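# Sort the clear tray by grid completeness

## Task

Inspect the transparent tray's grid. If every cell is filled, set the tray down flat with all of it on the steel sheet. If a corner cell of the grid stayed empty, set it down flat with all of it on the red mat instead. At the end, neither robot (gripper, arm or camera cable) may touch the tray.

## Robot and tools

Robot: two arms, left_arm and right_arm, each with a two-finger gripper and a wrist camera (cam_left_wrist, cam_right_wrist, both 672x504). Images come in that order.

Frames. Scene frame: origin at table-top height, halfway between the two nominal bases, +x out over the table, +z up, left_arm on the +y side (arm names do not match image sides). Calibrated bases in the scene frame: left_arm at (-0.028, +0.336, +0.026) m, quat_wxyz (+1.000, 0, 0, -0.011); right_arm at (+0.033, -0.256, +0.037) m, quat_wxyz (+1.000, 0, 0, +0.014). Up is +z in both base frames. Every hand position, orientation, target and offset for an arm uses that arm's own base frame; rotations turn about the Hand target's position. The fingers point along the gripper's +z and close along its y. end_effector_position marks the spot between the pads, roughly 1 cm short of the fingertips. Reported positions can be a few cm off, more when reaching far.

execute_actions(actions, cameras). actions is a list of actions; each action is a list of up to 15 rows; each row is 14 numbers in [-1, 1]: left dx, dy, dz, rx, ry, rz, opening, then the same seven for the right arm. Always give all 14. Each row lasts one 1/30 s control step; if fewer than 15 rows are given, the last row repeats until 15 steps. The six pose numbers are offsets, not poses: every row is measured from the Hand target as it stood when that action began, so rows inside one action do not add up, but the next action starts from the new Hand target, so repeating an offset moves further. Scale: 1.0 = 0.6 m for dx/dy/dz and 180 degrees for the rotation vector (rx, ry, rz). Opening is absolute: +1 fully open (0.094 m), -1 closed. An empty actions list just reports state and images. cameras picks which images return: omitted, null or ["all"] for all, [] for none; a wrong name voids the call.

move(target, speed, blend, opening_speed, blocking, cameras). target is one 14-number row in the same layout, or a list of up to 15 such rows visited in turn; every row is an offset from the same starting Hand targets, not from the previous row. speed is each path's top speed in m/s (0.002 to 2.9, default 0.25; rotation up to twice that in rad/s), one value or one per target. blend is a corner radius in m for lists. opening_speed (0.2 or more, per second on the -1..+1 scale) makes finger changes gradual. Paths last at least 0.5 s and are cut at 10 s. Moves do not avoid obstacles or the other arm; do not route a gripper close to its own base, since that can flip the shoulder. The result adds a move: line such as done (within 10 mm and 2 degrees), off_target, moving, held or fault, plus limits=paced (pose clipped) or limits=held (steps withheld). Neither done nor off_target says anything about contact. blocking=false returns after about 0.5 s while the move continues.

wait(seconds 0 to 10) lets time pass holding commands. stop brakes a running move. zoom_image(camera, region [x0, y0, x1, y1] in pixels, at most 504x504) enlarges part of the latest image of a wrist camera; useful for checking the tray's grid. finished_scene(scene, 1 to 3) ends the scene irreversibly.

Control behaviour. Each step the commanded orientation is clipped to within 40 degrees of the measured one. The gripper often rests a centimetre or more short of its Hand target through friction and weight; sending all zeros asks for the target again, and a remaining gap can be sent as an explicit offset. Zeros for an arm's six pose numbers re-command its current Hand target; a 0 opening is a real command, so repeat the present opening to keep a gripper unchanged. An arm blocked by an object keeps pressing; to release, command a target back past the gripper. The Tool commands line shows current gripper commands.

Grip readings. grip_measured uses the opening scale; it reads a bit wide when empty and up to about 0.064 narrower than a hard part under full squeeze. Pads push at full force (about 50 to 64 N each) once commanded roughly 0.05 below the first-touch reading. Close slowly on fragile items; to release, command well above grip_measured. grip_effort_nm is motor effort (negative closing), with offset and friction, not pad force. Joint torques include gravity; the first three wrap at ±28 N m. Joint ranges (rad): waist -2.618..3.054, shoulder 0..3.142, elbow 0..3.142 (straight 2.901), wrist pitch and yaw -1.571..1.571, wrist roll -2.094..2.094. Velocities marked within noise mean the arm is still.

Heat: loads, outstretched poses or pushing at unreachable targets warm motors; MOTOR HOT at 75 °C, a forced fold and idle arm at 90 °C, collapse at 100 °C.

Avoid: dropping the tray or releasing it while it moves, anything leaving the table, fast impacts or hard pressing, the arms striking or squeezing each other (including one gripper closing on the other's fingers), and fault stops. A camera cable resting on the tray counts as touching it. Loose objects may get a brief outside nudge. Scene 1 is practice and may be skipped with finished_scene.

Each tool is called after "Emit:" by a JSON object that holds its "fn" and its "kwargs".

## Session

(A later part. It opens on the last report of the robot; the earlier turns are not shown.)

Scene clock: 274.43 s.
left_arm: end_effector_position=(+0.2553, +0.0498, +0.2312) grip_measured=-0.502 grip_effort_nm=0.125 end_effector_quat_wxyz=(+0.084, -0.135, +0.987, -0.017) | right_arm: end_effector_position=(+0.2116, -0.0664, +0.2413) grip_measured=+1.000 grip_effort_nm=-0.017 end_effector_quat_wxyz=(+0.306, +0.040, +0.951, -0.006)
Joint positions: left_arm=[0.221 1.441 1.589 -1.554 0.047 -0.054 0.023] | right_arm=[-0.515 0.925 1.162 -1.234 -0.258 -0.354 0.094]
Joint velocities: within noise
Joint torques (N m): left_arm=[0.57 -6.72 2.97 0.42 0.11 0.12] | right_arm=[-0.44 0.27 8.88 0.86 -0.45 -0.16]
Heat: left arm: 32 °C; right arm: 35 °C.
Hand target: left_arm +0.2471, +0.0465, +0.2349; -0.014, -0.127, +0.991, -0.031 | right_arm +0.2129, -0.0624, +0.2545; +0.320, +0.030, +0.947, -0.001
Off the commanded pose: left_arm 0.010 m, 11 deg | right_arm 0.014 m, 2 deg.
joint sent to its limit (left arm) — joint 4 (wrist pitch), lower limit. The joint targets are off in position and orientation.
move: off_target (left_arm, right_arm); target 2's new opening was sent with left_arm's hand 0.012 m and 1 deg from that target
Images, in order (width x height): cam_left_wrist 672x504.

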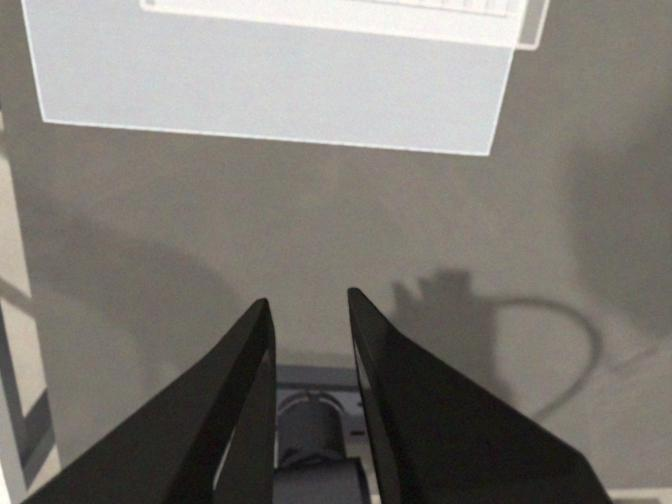

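Emit:
{"fn": "move", "kwargs": {"target": [-0.02,0,0.05,0,-0.2,0,-0.5,0,0,0,0,0,0,1], "cameras": ["cam_left_wrist"]}}

Scene clock: 280.33 s.
left_arm: end_effector_position=(+0.2294, +0.0474, +0.2591) grip_measured=-0.502 grip_effort_nm=0.125 end_effector_quat_wxyz=(+0.268, -0.122, +0.953, -0.066) | right_arm: end_effector_position=(+0.2116, -0.0664, +0.2413) grip_measured=+1.000 grip_effort_nm=-0.017 end_effector_quat_wxyz=(+0.306, +0.040, +0.951, -0.006)
Joint positions: left_arm=[0.399 1.068 1.332 -1.334 0.263 0.076 0.023] | right_arm=[-0.515 0.925 1.162 -1.234 -0.258 -0.354 0.094]
Joint velocities: within noise
Joint torques (N m): left_arm=[0.7 -2.71 3.4 1.59 0.28 0.12] | right_arm=[-0.47 0.12 8.8 0.86 -0.45 -0.15]
Heat: left arm: 31 °C; right arm: 35 °C.
Hand target: left_arm +0.2351, +0.0465, +0.2649; +0.293, -0.111, +0.947, -0.069 | right_arm +0.2129, -0.0624, +0.2545; +0.320, +0.030, +0.947, -0.001
Off the commanded pose: left_arm 0.008 m, 3 deg | right_arm 0.014 m, 2 deg.
move: off_target (left_arm, right_arm)
Images, in order (width x height): cam_left_wrist 672x504.

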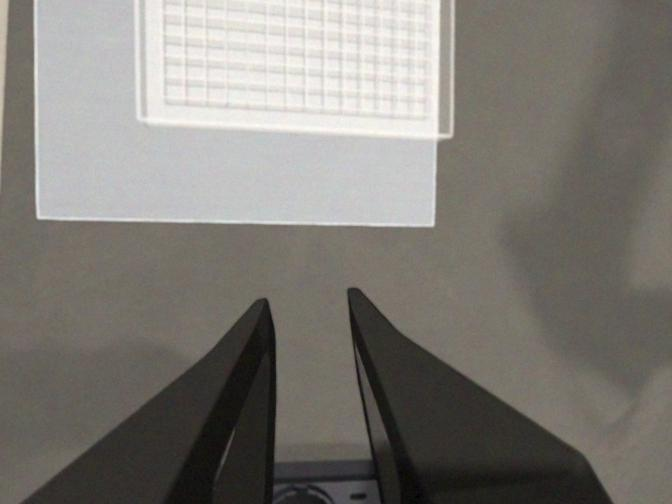

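Emit:
{"fn": "move", "kwargs": {"target": [0.2,0,0.03,0,-0.05,0,-0.5,0,0,0,0,0,0,1], "cameras": ["cam_left_wrist"]}}

Scene clock: 284.80 s.
left_arm: end_effector_position=(+0.3411, +0.0447, +0.2625) grip_measured=-0.502 grip_effort_nm=0.125 end_effector_quat_wxyz=(+0.331, -0.113, +0.933, -0.083) | right_arm: end_effector_position=(+0.2116, -0.0664, +0.2413) grip_measured=+1.000 grip_effort_nm=-0.012 end_effector_quat_wxyz=(+0.306, +0.040, +0.951, -0.006)
Joint positions: left_arm=[0.249 1.315 1.401 -0.995 0.236 -0.074 0.023] | right_arm=[-0.515 0.925 1.162 -1.234 -0.258 -0.354 0.094]
Joint velocities: within noise
Joint torques (N m): left_arm=[-0.54 -3.52 7.69 1.85 0 -0.02] | right_arm=[-0.46 0.17 8.8 0.89 -0.43 -0.16]
Heat: left arm: 30 °C; right arm: 35 °C.
Hand target: left_arm +0.3551, +0.0465, +0.2829; +0.366, -0.106, +0.921, -0.078 | right_arm +0.2129, -0.0624, +0.2545; +0.320, +0.030, +0.947, -0.001
Off the commanded pose: left_arm 0.025 m, 4 deg | right_arm 0.014 m, 2 deg.
move: off_target (left_arm, right_arm)
Images, in order (width x height): cam_left_wrist 672x504.

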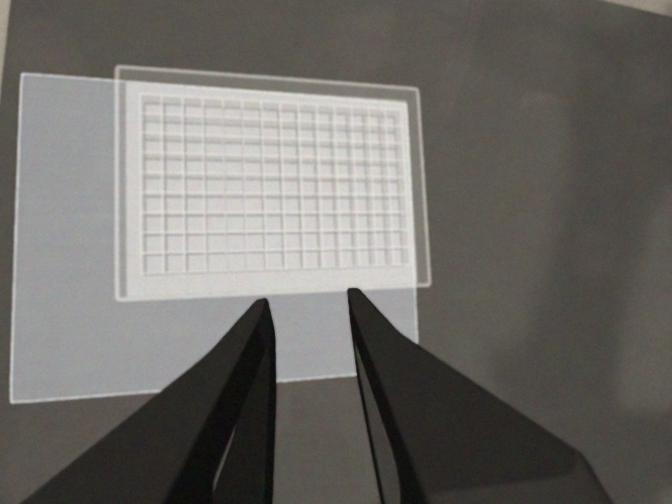

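Emit:
{"fn": "finished_scene", "kwargs": {"scene": 1}}

The scene is finished: the task was done.


## Next scene

The same job, from a new start.

Emit:
{"fn": "execute_actions", "kwargs": {"actions": []}}

Scene clock: 0.00 s.
left_arm: end_effector_position=(+0.4067, +0.0438, +0.1038) grip_measured=+1.000 grip_effort_nm=n/a end_effector_quat_wxyz=(+0.569, -0.087, +0.816, +0.061) | right_arm: end_effector_position=(+0.3990, -0.0350, +0.0904) grip_measured=+1.000 grip_effort_nm=n/a end_effector_quat_wxyz=(+0.560, +0.074, +0.823, -0.058)
Joint positions: left_arm=[0.031 1.55 0.442 0.749 -0.171 -0.062 0.094] | right_arm=[-0.018 1.564 0.404 0.779 0.162 0.051 0.094]
Joint velocities: within noise
Joint torques (N m): no reading
Heat: left arm: 27 °C; right arm: 29 °C.
Hand target: left_arm +0.4105, +0.0461, +0.1152; +0.581, -0.091, +0.806, +0.062 | right_arm +0.4045, -0.0346, +0.1048; +0.577, +0.073, +0.811, -0.059
Tool commands: left_gripper/opening=+1.0 right_gripper/opening=+1.0

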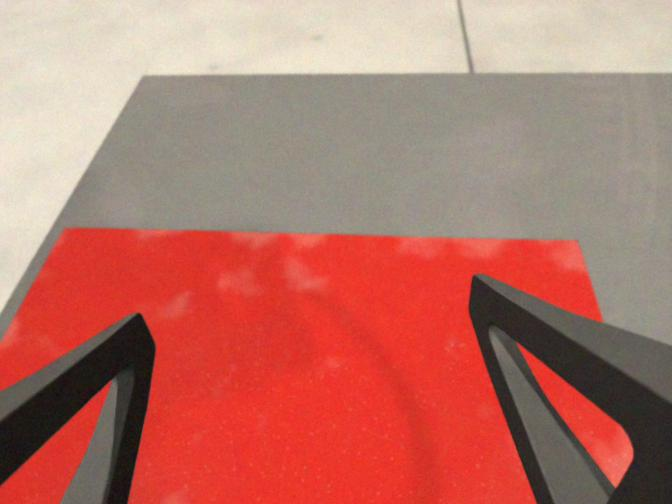

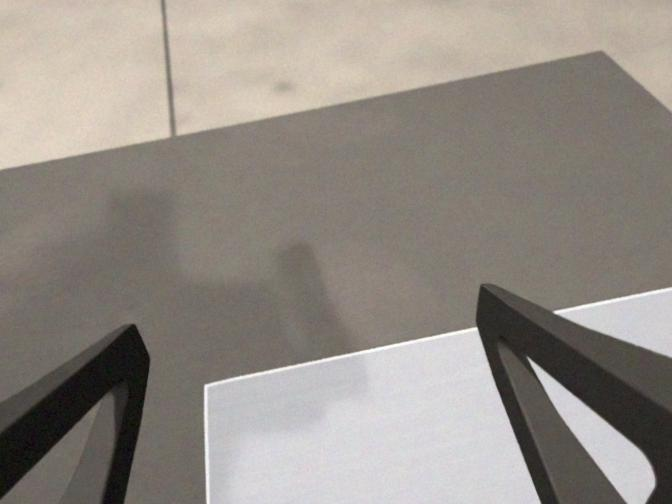

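Emit:
{"fn": "move", "kwargs": {"target": [-0.11,0,0.27,0,0.175,0,1,-0.11,0,0.27,0,0.175,0,1], "speed": 0.35}}

Emit:
{"fn": "move", "kwargs": {"target": [0,0,0,0,0,0,1,-0.11,0.48,-0.05,0,0.015,0.02,1], "speed": 0.35, "cameras": ["cam_right_wrist"]}}

Emit:
{"fn": "zoom_image", "kwargs": {"camera": "cam_right_wrist", "region": [100, 0, 350, 252]}}

Emit:
{"fn": "zoom_image", "kwargs": {"camera": "cam_right_wrist", "region": [300, 0, 550, 252]}}

Emit:
{"fn": "zoom_image", "kwargs": {"camera": "cam_right_wrist", "region": [100, 252, 500, 504]}}

Scene clock: 12.27 s.
left_arm: end_effector_position=(+0.3451, +0.0419, +0.2652) grip_measured=+1.000 grip_effort_nm=0.012 end_effector_quat_wxyz=(+0.335, -0.061, +0.937, +0.079) | right_arm: end_effector_position=(+0.3366, -0.0339, +0.2514) grip_measured=+1.000 grip_effort_nm=-0.012 end_effector_quat_wxyz=(+0.323, +0.048, +0.942, -0.075)
Joint positions: left_arm=[0.031 1.31 1.401 -0.975 -0.171 -0.038 0.094] | right_arm=[-0.018 1.284 1.343 -0.97 0.162 0.028 0.094]
Joint velocities: within noise
Joint torques (N m): left_arm=[0.18 -3.81 7.82 1.12 -0.17 -0.05] | right_arm=[-0.09 -3.4 9.88 1.02 0.14 0.07]
Heat: left arm: 28 °C; right arm: 31 °C.
Hand target: left_arm +0.3445, +0.0461, +0.2772; +0.341, -0.071, +0.934, +0.084 | right_arm +0.3385, -0.0346, +0.2668; +0.335, +0.055, +0.938, -0.076
Off the commanded pose: left_arm 0.013 m, 1 deg | right_arm 0.016 m, 2 deg.
move: off_target (left_arm, right_arm)

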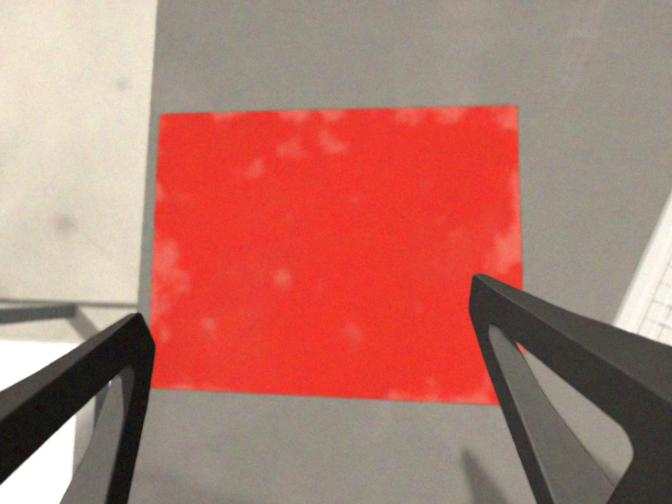

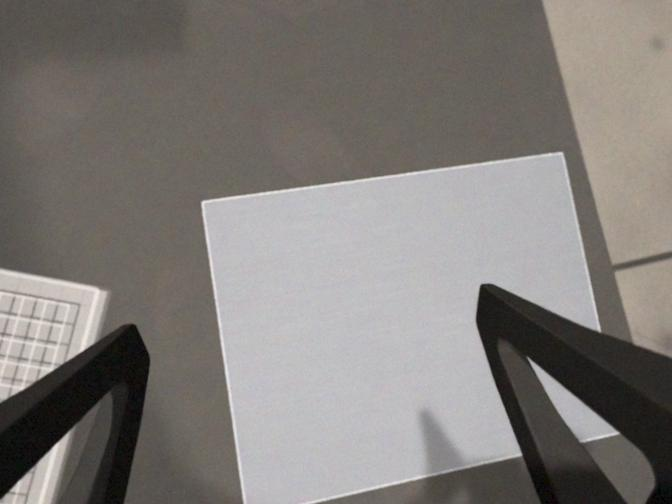

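Scene clock: 15.33 s.
left_arm: end_effector_position=(+0.3448, +0.0419, +0.2650) grip_measured=+1.000 grip_effort_nm=0.007 end_effector_quat_wxyz=(+0.335, -0.061, +0.937, +0.079) | right_arm: end_effector_position=(+0.2638, +0.2556, +0.2269) grip_measured=+1.000 grip_effort_nm=-0.017 end_effector_quat_wxyz=(+0.297, +0.009, +0.953, -0.060)
Joint positions: left_arm=[0.031 1.31 1.401 -0.977 -0.171 -0.038 0.094] | right_arm=[1.036 1.728 1.734 -1.353 0.58 0.988 0.094]
Joint velocities: within noise
Joint torques (N m): left_arm=[0.2 -3.82 7.77 1.13 -0.16 -0.04] | right_arm=[-0.36 -5.98 8.76 0.22 0.77 0.08]
Heat: left arm: 27 °C; right arm: 31 °C.
Hand target: left_arm +0.3445, +0.0461, +0.2772; +0.341, -0.071, +0.934, +0.084 | right_arm +0.2725, +0.2534, +0.2368; +0.315, +0.023, +0.946, -0.067
Off the commanded pose: left_arm 0.013 m, 2 deg | right_arm 0.013 m, 3 deg.
move: off_target (left_arm, right_arm)
Images, in order (width x height): cam_right_wrist 672x504.

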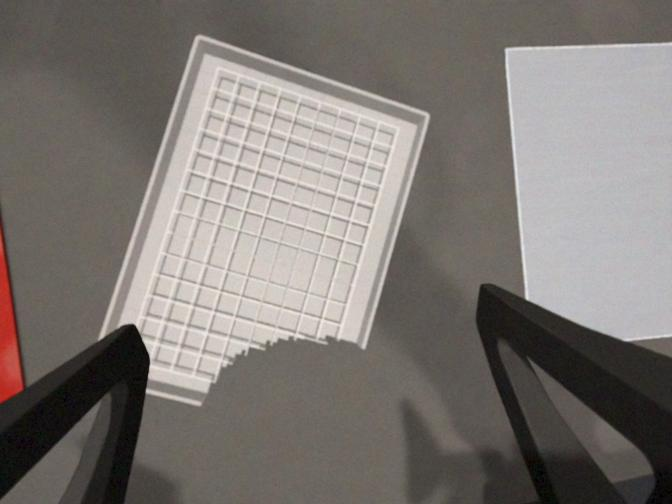

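Scaled by 2.000.

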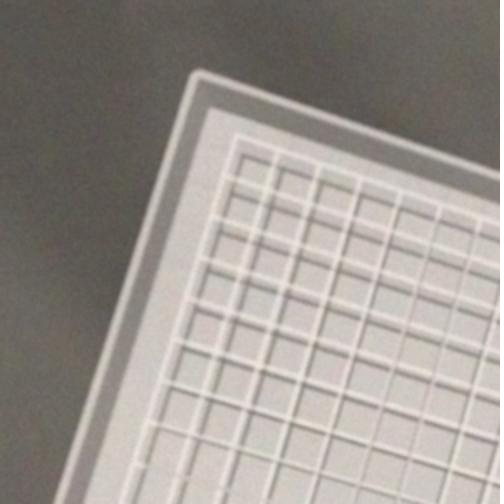

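Scaled by 2.000.

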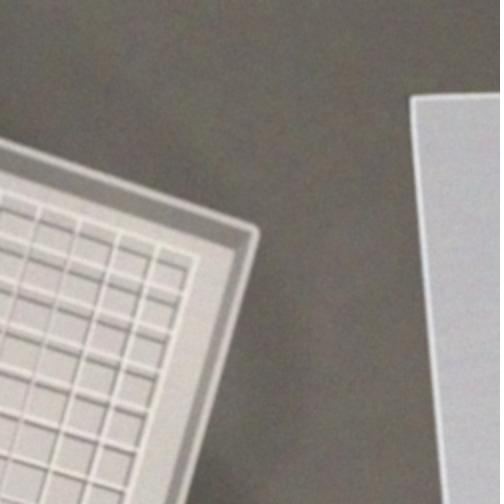

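Scaled by 1.260.

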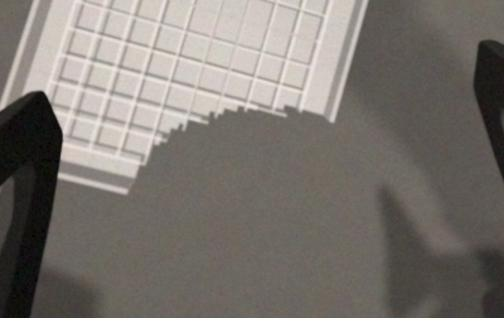

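Emit:
{"fn": "move", "kwargs": {"target": [[0,0,0,0,0,0,1,-0.1,-0.5,0.03,0,0,0,1],[0.1425,-0.433,-0.25,-0.0055,0.2315,-0.179,0.3,-0.1,-0.5,0.03,0,0,0,1]], "speed": 0.35, "cameras": ["cam_left_wrist"]}}

Scene clock: 98.13 s.
left_arm: end_effector_position=(+0.4279, -0.2121, +0.1223) grip_measured=+0.302 grip_effort_nm=-0.100 end_effector_quat_wxyz=(+0.042, +0.214, +0.976, -0.001) | right_arm: end_effector_position=(+0.2031, -0.0467, +0.2459) grip_measured=+1.000 grip_effort_nm=-0.017 end_effector_quat_wxyz=(+0.290, +0.027, +0.954, -0.069)
Joint positions: left_arm=[-0.469 2.412 2.474 -1.552 -0.019 -0.038 0.061] | right_arm=[-0.202 0.873 1.171 -1.263 0.034 -0.156 0.094]
Joint velocities: within noise
Joint torques (N m): left_arm=[0.29 -11.4 6.78 0.25 0.1 0.1] | right_arm=[-0.5 0.68 5.93 1.61 -0.14 -0.12]
Heat: left arm: 27 °C; right arm: 30 °C.
Hand target: left_arm +0.4300, -0.2137, +0.1272; +0.000, +0.217, +0.976, +0.000 | right_arm +0.2125, -0.0466, +0.2548; +0.315, +0.023, +0.946, -0.067
Off the commanded pose: left_arm 0.006 m, 5 deg | right_arm 0.013 m, 3 deg.
joint sent to its limit (left arm) — joint 4 (wrist pitch), lower limit. The joint targets are off in position and orientation.
move: off_target (left_arm, right_arm); target 2's new opening was sent with left_arm's hand 0.006 m and 5 deg from that target
Images, in order (width x height): cam_left_wrist 672x504.

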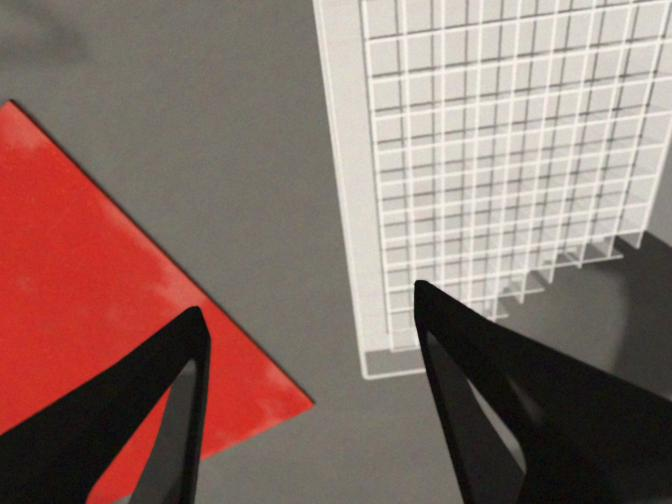

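Emit:
{"fn": "move", "kwargs": {"target": [0.015,-0.031,-0.178,0,0,0.007,-0.3,0,0,0,0,0,0,1], "speed": 0.2, "cameras": ["cam_left_wrist"]}}

Scene clock: 113.13 s.
left_arm: end_effector_position=(+0.4308, -0.2230, +0.0206) grip_measured=-0.298 grip_effort_nm=-0.105 end_effector_quat_wxyz=(-0.016, +0.206, +0.978, +0.014) | right_arm: end_effector_position=(+0.2031, -0.0467, +0.2459) grip_measured=+1.000 grip_effort_nm=-0.017 end_effector_quat_wxyz=(+0.290, +0.027, +0.954, -0.069)
Joint positions: left_arm=[-0.486 2.574 2.367 -1.402 -0.017 -0.071 0.033] | right_arm=[-0.202 0.873 1.171 -1.263 0.034 -0.156 0.094]
Joint velocities: within noise
Joint torques (N m): left_arm=[-0.29 -12.25 5.87 0.48 0.11 -0.04] | right_arm=[-0.46 0.7 5.96 1.6 -0.16 -0.14]
Heat: left arm: 28 °C; right arm: 32 °C.
Hand target: left_arm +0.4390, -0.2323, +0.0204; +0.000, +0.206, +0.979, +0.000 | right_arm +0.2125, -0.0466, +0.2548; +0.315, +0.023, +0.946, -0.067
Off the commanded pose: left_arm 0.012 m, 2 deg | right_arm 0.013 m, 3 deg.
move: off_target (left_arm, right_arm)
Images, in order (width x height): cam_left_wrist 672x504.

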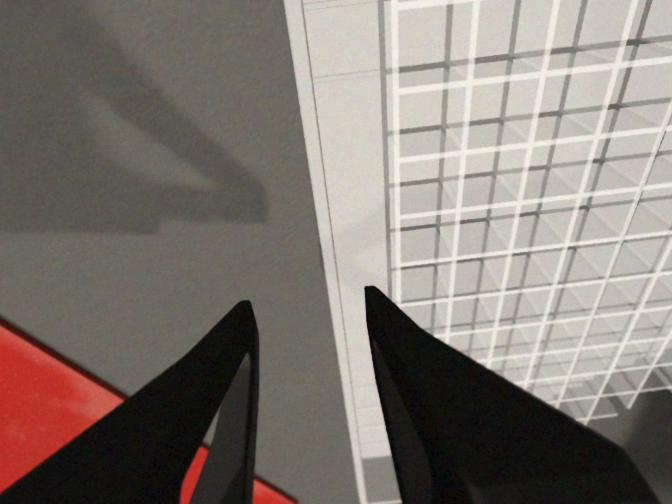

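Emit:
{"fn": "move", "kwargs": {"target": [[-0.004,-0.011,0,0,0,0,-0.3,0,0,0,0,0,0,1],[-0.004,-0.011,-0.045,0,0,0,-0.3,0,0,0,0,0,0,1]], "speed": 0.07, "cameras": ["cam_left_wrist"]}}

Scene clock: 118.83 s.
left_arm: end_effector_position=(+0.4370, -0.2314, +0.0050) grip_measured=-0.298 grip_effort_nm=-0.100 end_effector_quat_wxyz=(+0.002, +0.204, +0.979, +0.008) | right_arm: end_effector_position=(+0.2031, -0.0467, +0.2459) grip_measured=+1.000 grip_effort_nm=-0.012 end_effector_quat_wxyz=(+0.290, +0.027, +0.954, -0.069)
Joint positions: left_arm=[-0.495 2.576 2.309 -1.305 -0.017 -0.085 0.033] | right_arm=[-0.202 0.873 1.171 -1.263 0.034 -0.156 0.094]
Joint velocities: within noise
Joint torques (N m): left_arm=[-0.42 -11.75 3.48 0.57 0.1 -0.02] | right_arm=[-0.49 0.64 5.86 1.6 -0.16 -0.14]
Heat: left arm: 29 °C; right arm: 32 °C.
Hand target: left_arm +0.4366, -0.2389, -0.0066; +0.000, +0.206, +0.979, +0.000 | right_arm +0.2125, -0.0466, +0.2548; +0.315, +0.023, +0.946, -0.067
Off the commanded pose: left_arm 0.014 m, 1 deg | right_arm 0.013 m, 3 deg.
move: off_target (left_arm, right_arm)
Images, in order (width x height): cam_left_wrist 672x504.

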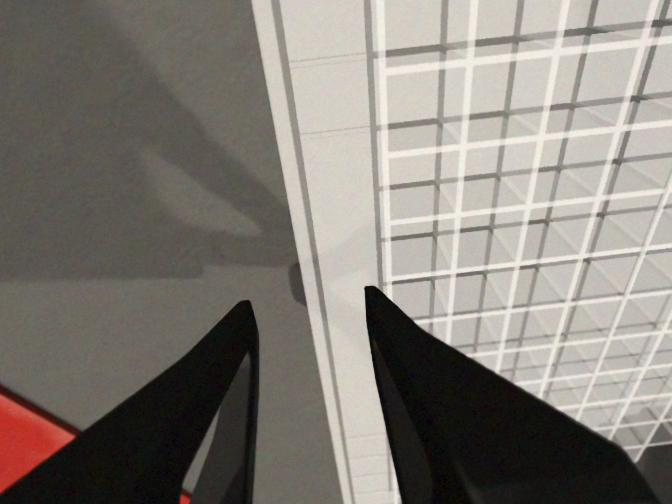

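Emit:
{"fn": "move", "kwargs": {"target": [[0,-0.004,0,0,0,0,-0.45,0,0,0,0,0,0,1],[0,-0.004,-0.024,0,0,0,-0.45,0,0,0,0,0,0,1],[0,-0.004,-0.024,0,0,0,-1,0,0,0,0,0,0,1]], "speed": 0.06, "opening_speed": 0.4, "cameras": ["cam_left_wrist"]}}

Scene clock: 128.83 s.
left_arm: end_effector_position=(+0.4381, -0.2351, -0.0082) grip_measured=-0.948 grip_effort_nm=-1.028 end_effector_quat_wxyz=(+0.003, +0.201, +0.980, +0.002) | right_arm: end_effector_position=(+0.2031, -0.0467, +0.2459) grip_measured=+1.000 grip_effort_nm=-0.012 end_effector_quat_wxyz=(+0.290, +0.026, +0.954, -0.069)
Joint positions: left_arm=[-0.497 2.588 2.28 -1.258 -0.007 -0.093 0.002] | right_arm=[-0.202 0.873 1.171 -1.263 0.034 -0.158 0.094]
Joint velocities: within noise
Joint torques (N m): left_arm=[-0.51 -11.58 3.44 0.56 0.05 0.01] | right_arm=[-0.34 0.73 5.9 1.6 -0.16 -0.12]
Heat: left arm: 30 °C; right arm: 33 °C.
Hand target: left_arm +0.4366, -0.2413, -0.0210; +0.000, +0.206, +0.979, +0.000 | right_arm +0.2125, -0.0466, +0.2548; +0.315, +0.023, +0.946, -0.067
Off the commanded pose: left_arm 0.014 m, 1 deg | right_arm 0.013 m, 3 deg.
move: off_target (left_arm, right_arm); target 3's new opening was sent with left_arm's hand 0.015 m and 1 deg from that target
Images, in order (width x height): cam_left_wrist 672x504.

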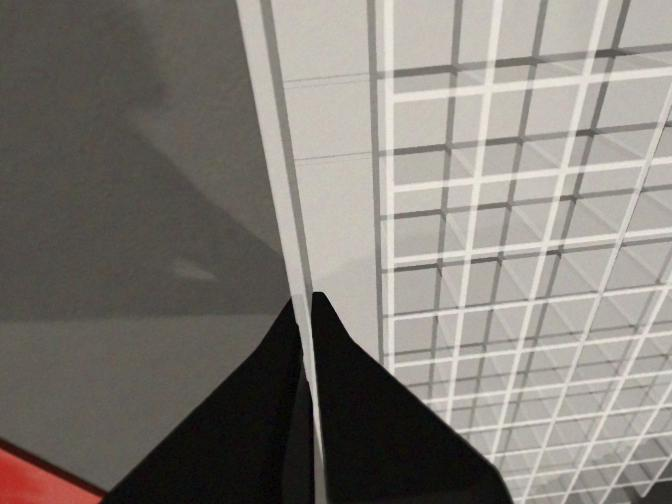

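Emit:
{"fn": "move", "kwargs": {"target": [[0,0,0.16,0,0,0,-1,0,0,0,0,0,0,1],[-0.22,0.552,0.16,0,0,0.65,-1,0,0,0,0,0,0,1]], "speed": [0.1,0.25], "cameras": ["cam_left_wrist"]}}

Scene clock: 145.83 s.
left_arm: end_effector_position=(+0.2916, +0.0891, +0.0586) grip_measured=-0.949 grip_effort_nm=-1.028 end_effector_quat_wxyz=(+0.039, +0.724, -0.688, -0.032) | right_arm: end_effector_position=(+0.2031, -0.0467, +0.2459) grip_measured=+1.000 grip_effort_nm=-0.017 end_effector_quat_wxyz=(+0.290, +0.026, +0.954, -0.069)
Joint positions: left_arm=[0.284 1.827 1.313 -1.156 -0.016 -1.34 0.002] | right_arm=[-0.202 0.873 1.171 -1.263 0.034 -0.158 0.094]
Joint velocities: within noise
Joint torques (N m): left_arm=[0.08 -13.35 3.63 0.52 0.08 -0.02] | right_arm=[-0.42 0.66 5.91 1.61 -0.16 -0.13]
Heat: left arm: 32 °C; right arm: 34 °C.
Hand target: left_arm +0.3046, +0.0899, +0.0750; +0.000, +0.727, -0.687, +0.000 | right_arm +0.2125, -0.0466, +0.2548; +0.315, +0.023, +0.946, -0.067
Off the commanded pose: left_arm 0.021 m, 6 deg | right_arm 0.013 m, 3 deg.
move: off_target (left_arm, right_arm)
Images, in order (width x height): cam_left_wrist 672x504.

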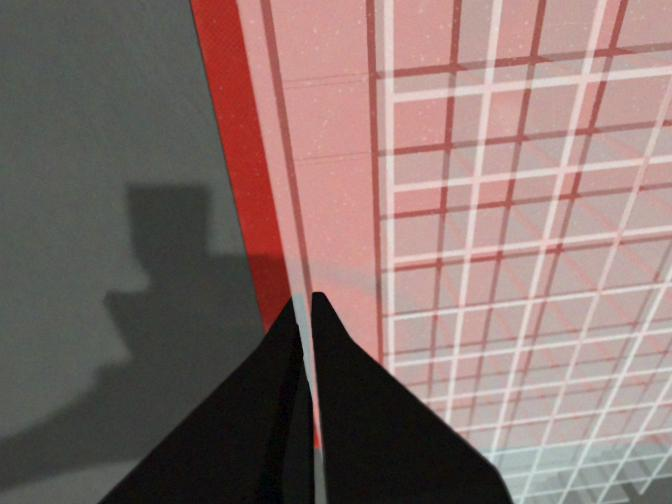

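Emit:
{"fn": "move", "kwargs": {"target": [[0,0.042,-0.02,0,-0.03,0,-1,0,0,0,0,0,0,1],[0,0.042,-0.085,0,-0.035,0,-1,0,0,0,0,0,0,1],[0,0.042,-0.142,0,-0.025,0,-1,0,0,0,0,0,0,1]], "speed": [0.1,0.1,0.04], "cameras": ["cam_left_wrist"]}}

Scene clock: 162.60 s.
left_arm: end_effector_position=(+0.2900, +0.1131, -0.0079) grip_measured=-0.949 grip_effort_nm=-1.033 end_effector_quat_wxyz=(-0.006, +0.729, -0.685, +0.009) | right_arm: end_effector_position=(+0.2031, -0.0467, +0.2459) grip_measured=+1.000 grip_effort_nm=-0.022 end_effector_quat_wxyz=(+0.290, +0.025, +0.954, -0.069)
Joint positions: left_arm=[0.374 1.847 1.056 -0.761 0.01 -1.259 0.002] | right_arm=[-0.202 0.873 1.171 -1.263 0.034 -0.159 0.094]
Joint velocities: within noise
Joint torques (N m): left_arm=[0.03 -7.04 3.28 0.98 0.12 0.06] | right_arm=[-0.49 0.65 5.89 1.59 -0.17 -0.14]
Heat: left arm: 31 °C; right arm: 34 °C.
Hand target: left_arm +0.3046, +0.1151, -0.0102; -0.027, +0.726, -0.686, +0.029 | right_arm +0.2125, -0.0466, +0.2548; +0.315, +0.023, +0.946, -0.067
Off the commanded pose: left_arm 0.015 m, 3 deg | right_arm 0.013 m, 3 deg.
move: off_target (left_arm, right_arm)
Images, in order (width x height): cam_left_wrist 672x504.

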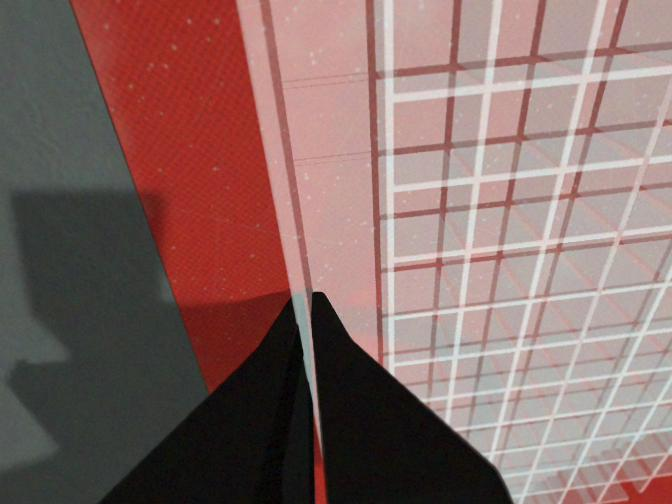

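Emit:
{"fn": "move", "kwargs": {"target": [[-0.005,0,-0.01,0,0.01,0,-1,0,0,0,0,0,0,1],[-0.005,0,-0.01,0,0.01,0,-0.5,0,0,0,0,0,0,1],[-0.005,0,0.15,0,0.01,0,-0.5,0,0,0,0,0,0,1],[-0.03,0,0.45,0,-0.18,-0.45,-0.5,0,0,0,0,0,0,1]], "cameras": ["cam_left_wrist"], "speed": [0.04,0.04,0.15,0.3], "opening_speed": 0.6}}

Scene clock: 178.40 s.
left_arm: end_effector_position=(+0.2847, +0.1188, +0.2426) grip_measured=-0.502 grip_effort_nm=0.125 end_effector_quat_wxyz=(+0.190, -0.102, +0.956, -0.197) | right_arm: end_effector_position=(+0.2030, -0.0470, +0.2459) grip_measured=+1.000 grip_effort_nm=-0.017 end_effector_quat_wxyz=(+0.290, +0.026, +0.954, -0.070)
Joint positions: left_arm=[0.697 1.616 1.704 -1.551 0.546 0.453 0.023] | right_arm=[-0.204 0.873 1.171 -1.263 0.034 -0.159 0.094]
Joint velocities: within noise
Joint torques (N m): left_arm=[0.59 -7.19 6.68 0.3 0.51 0.17] | right_arm=[-0.49 0.68 5.98 1.59 -0.15 -0.12]
Heat: left arm: 30 °C; right arm: 35 °C.
Hand target: left_arm +0.2866, +0.1151, +0.2598; +0.177, -0.079, +0.955, -0.224 | right_arm +0.2125, -0.0466, +0.2548; +0.315, +0.023, +0.946, -0.067
Off the commanded pose: left_arm 0.018 m, 4 deg | right_arm 0.013 m, 3 deg.
joint sent to its limit (left arm) — joint 4 (wrist pitch), lower limit. The joint targets are off in position and orientation.
move: off_target (left_arm, right_arm); target 2's new opening was sent with left_arm's hand 0.014 m and 2 deg from that target
Images, in order (width x height): cam_left_wrist 672x504.

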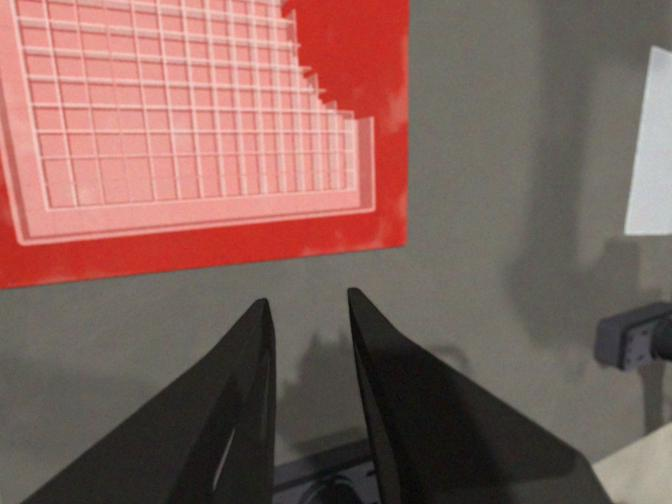

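Emit:
{"fn": "move", "kwargs": {"target": [0.1,0,0.06,0,-0.06,0.1,-0.5,0,0,0,0,0,0,1], "cameras": ["cam_left_wrist"]}}

Scene clock: 182.50 s.
left_arm: end_effector_position=(+0.3411, +0.1174, +0.2712) grip_measured=-0.502 grip_effort_nm=0.115 end_effector_quat_wxyz=(+0.255, -0.228, +0.915, -0.212) | right_arm: end_effector_position=(+0.2030, -0.0470, +0.2459) grip_measured=+1.000 grip_effort_nm=-0.012 end_effector_quat_wxyz=(+0.290, +0.026, +0.954, -0.070)
Joint positions: left_arm=[0.6 1.616 1.754 -1.328 0.573 -0.002 0.023] | right_arm=[-0.204 0.873 1.171 -1.263 0.034 -0.159 0.094]
Joint velocities: within noise
Joint torques (N m): left_arm=[-0.47 -9.62 6.02 1.3 0.27 0.02] | right_arm=[-0.54 0.68 5.89 1.6 -0.14 -0.16]
Heat: left arm: 30 °C; right arm: 35 °C.
Hand target: left_arm +0.3466, +0.1151, +0.2958; +0.299, -0.206, +0.910, -0.200 | right_arm +0.2125, -0.0466, +0.2548; +0.315, +0.023, +0.946, -0.067
Off the commanded pose: left_arm 0.025 m, 6 deg | right_arm 0.013 m, 3 deg.
move: off_target (left_arm, right_arm)
Images, in order (width x height): cam_left_wrist 672x504.

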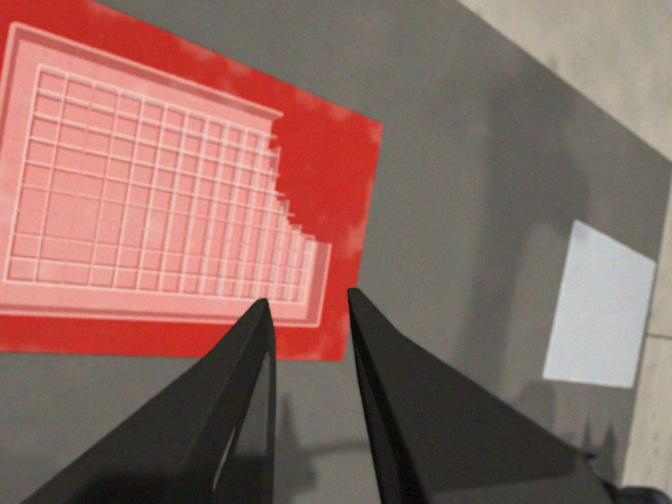

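Emit:
{"fn": "move", "kwargs": {"target": [0,0.1,0,0,0,0.12,-0.5,0,0,0,0,0,0,1], "cameras": ["cam_left_wrist"]}}

Scene clock: 186.47 s.
left_arm: end_effector_position=(+0.3473, +0.1735, +0.2791) grip_measured=-0.502 grip_effort_nm=0.110 end_effector_quat_wxyz=(+0.297, -0.382, +0.862, -0.152) | right_arm: end_effector_position=(+0.2030, -0.0470, +0.2459) grip_measured=+1.000 grip_effort_nm=-0.017 end_effector_quat_wxyz=(+0.290, +0.026, +0.954, -0.070)
Joint positions: left_arm=[0.649 1.593 1.738 -1.164 0.42 -0.306 0.023] | right_arm=[-0.204 0.873 1.171 -1.263 0.034 -0.159 0.094]
Joint velocities: within noise
Joint torques (N m): left_arm=[0.39 -10.09 3.62 1.62 0.07 0.01] | right_arm=[-0.42 0.73 5.94 1.61 -0.16 -0.15]
Heat: left arm: 30 °C; right arm: 35 °C.
Hand target: left_arm +0.3466, +0.1751, +0.2958; +0.331, -0.373, +0.856, -0.140 | right_arm +0.2125, -0.0466, +0.2548; +0.315, +0.023, +0.946, -0.067
Off the commanded pose: left_arm 0.017 m, 4 deg | right_arm 0.013 m, 3 deg.
move: off_target (left_arm, right_arm)
Images, in order (width x height): cam_left_wrist 672x504.

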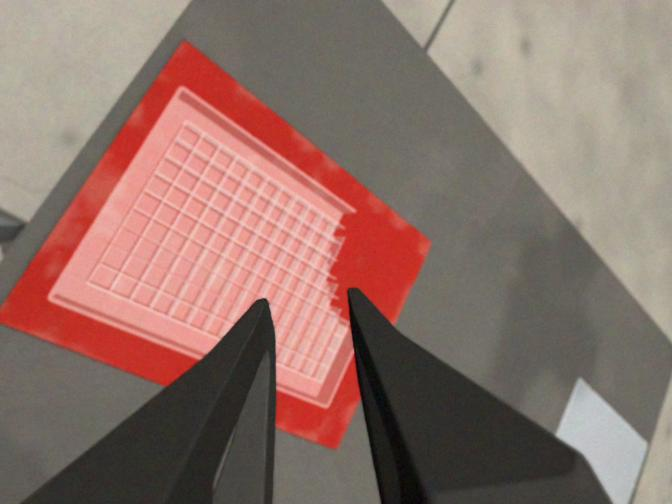

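Perfect.

Emit:
{"fn": "finished_scene", "kwargs": {"scene": 2}}

The scene is finished: the task was done.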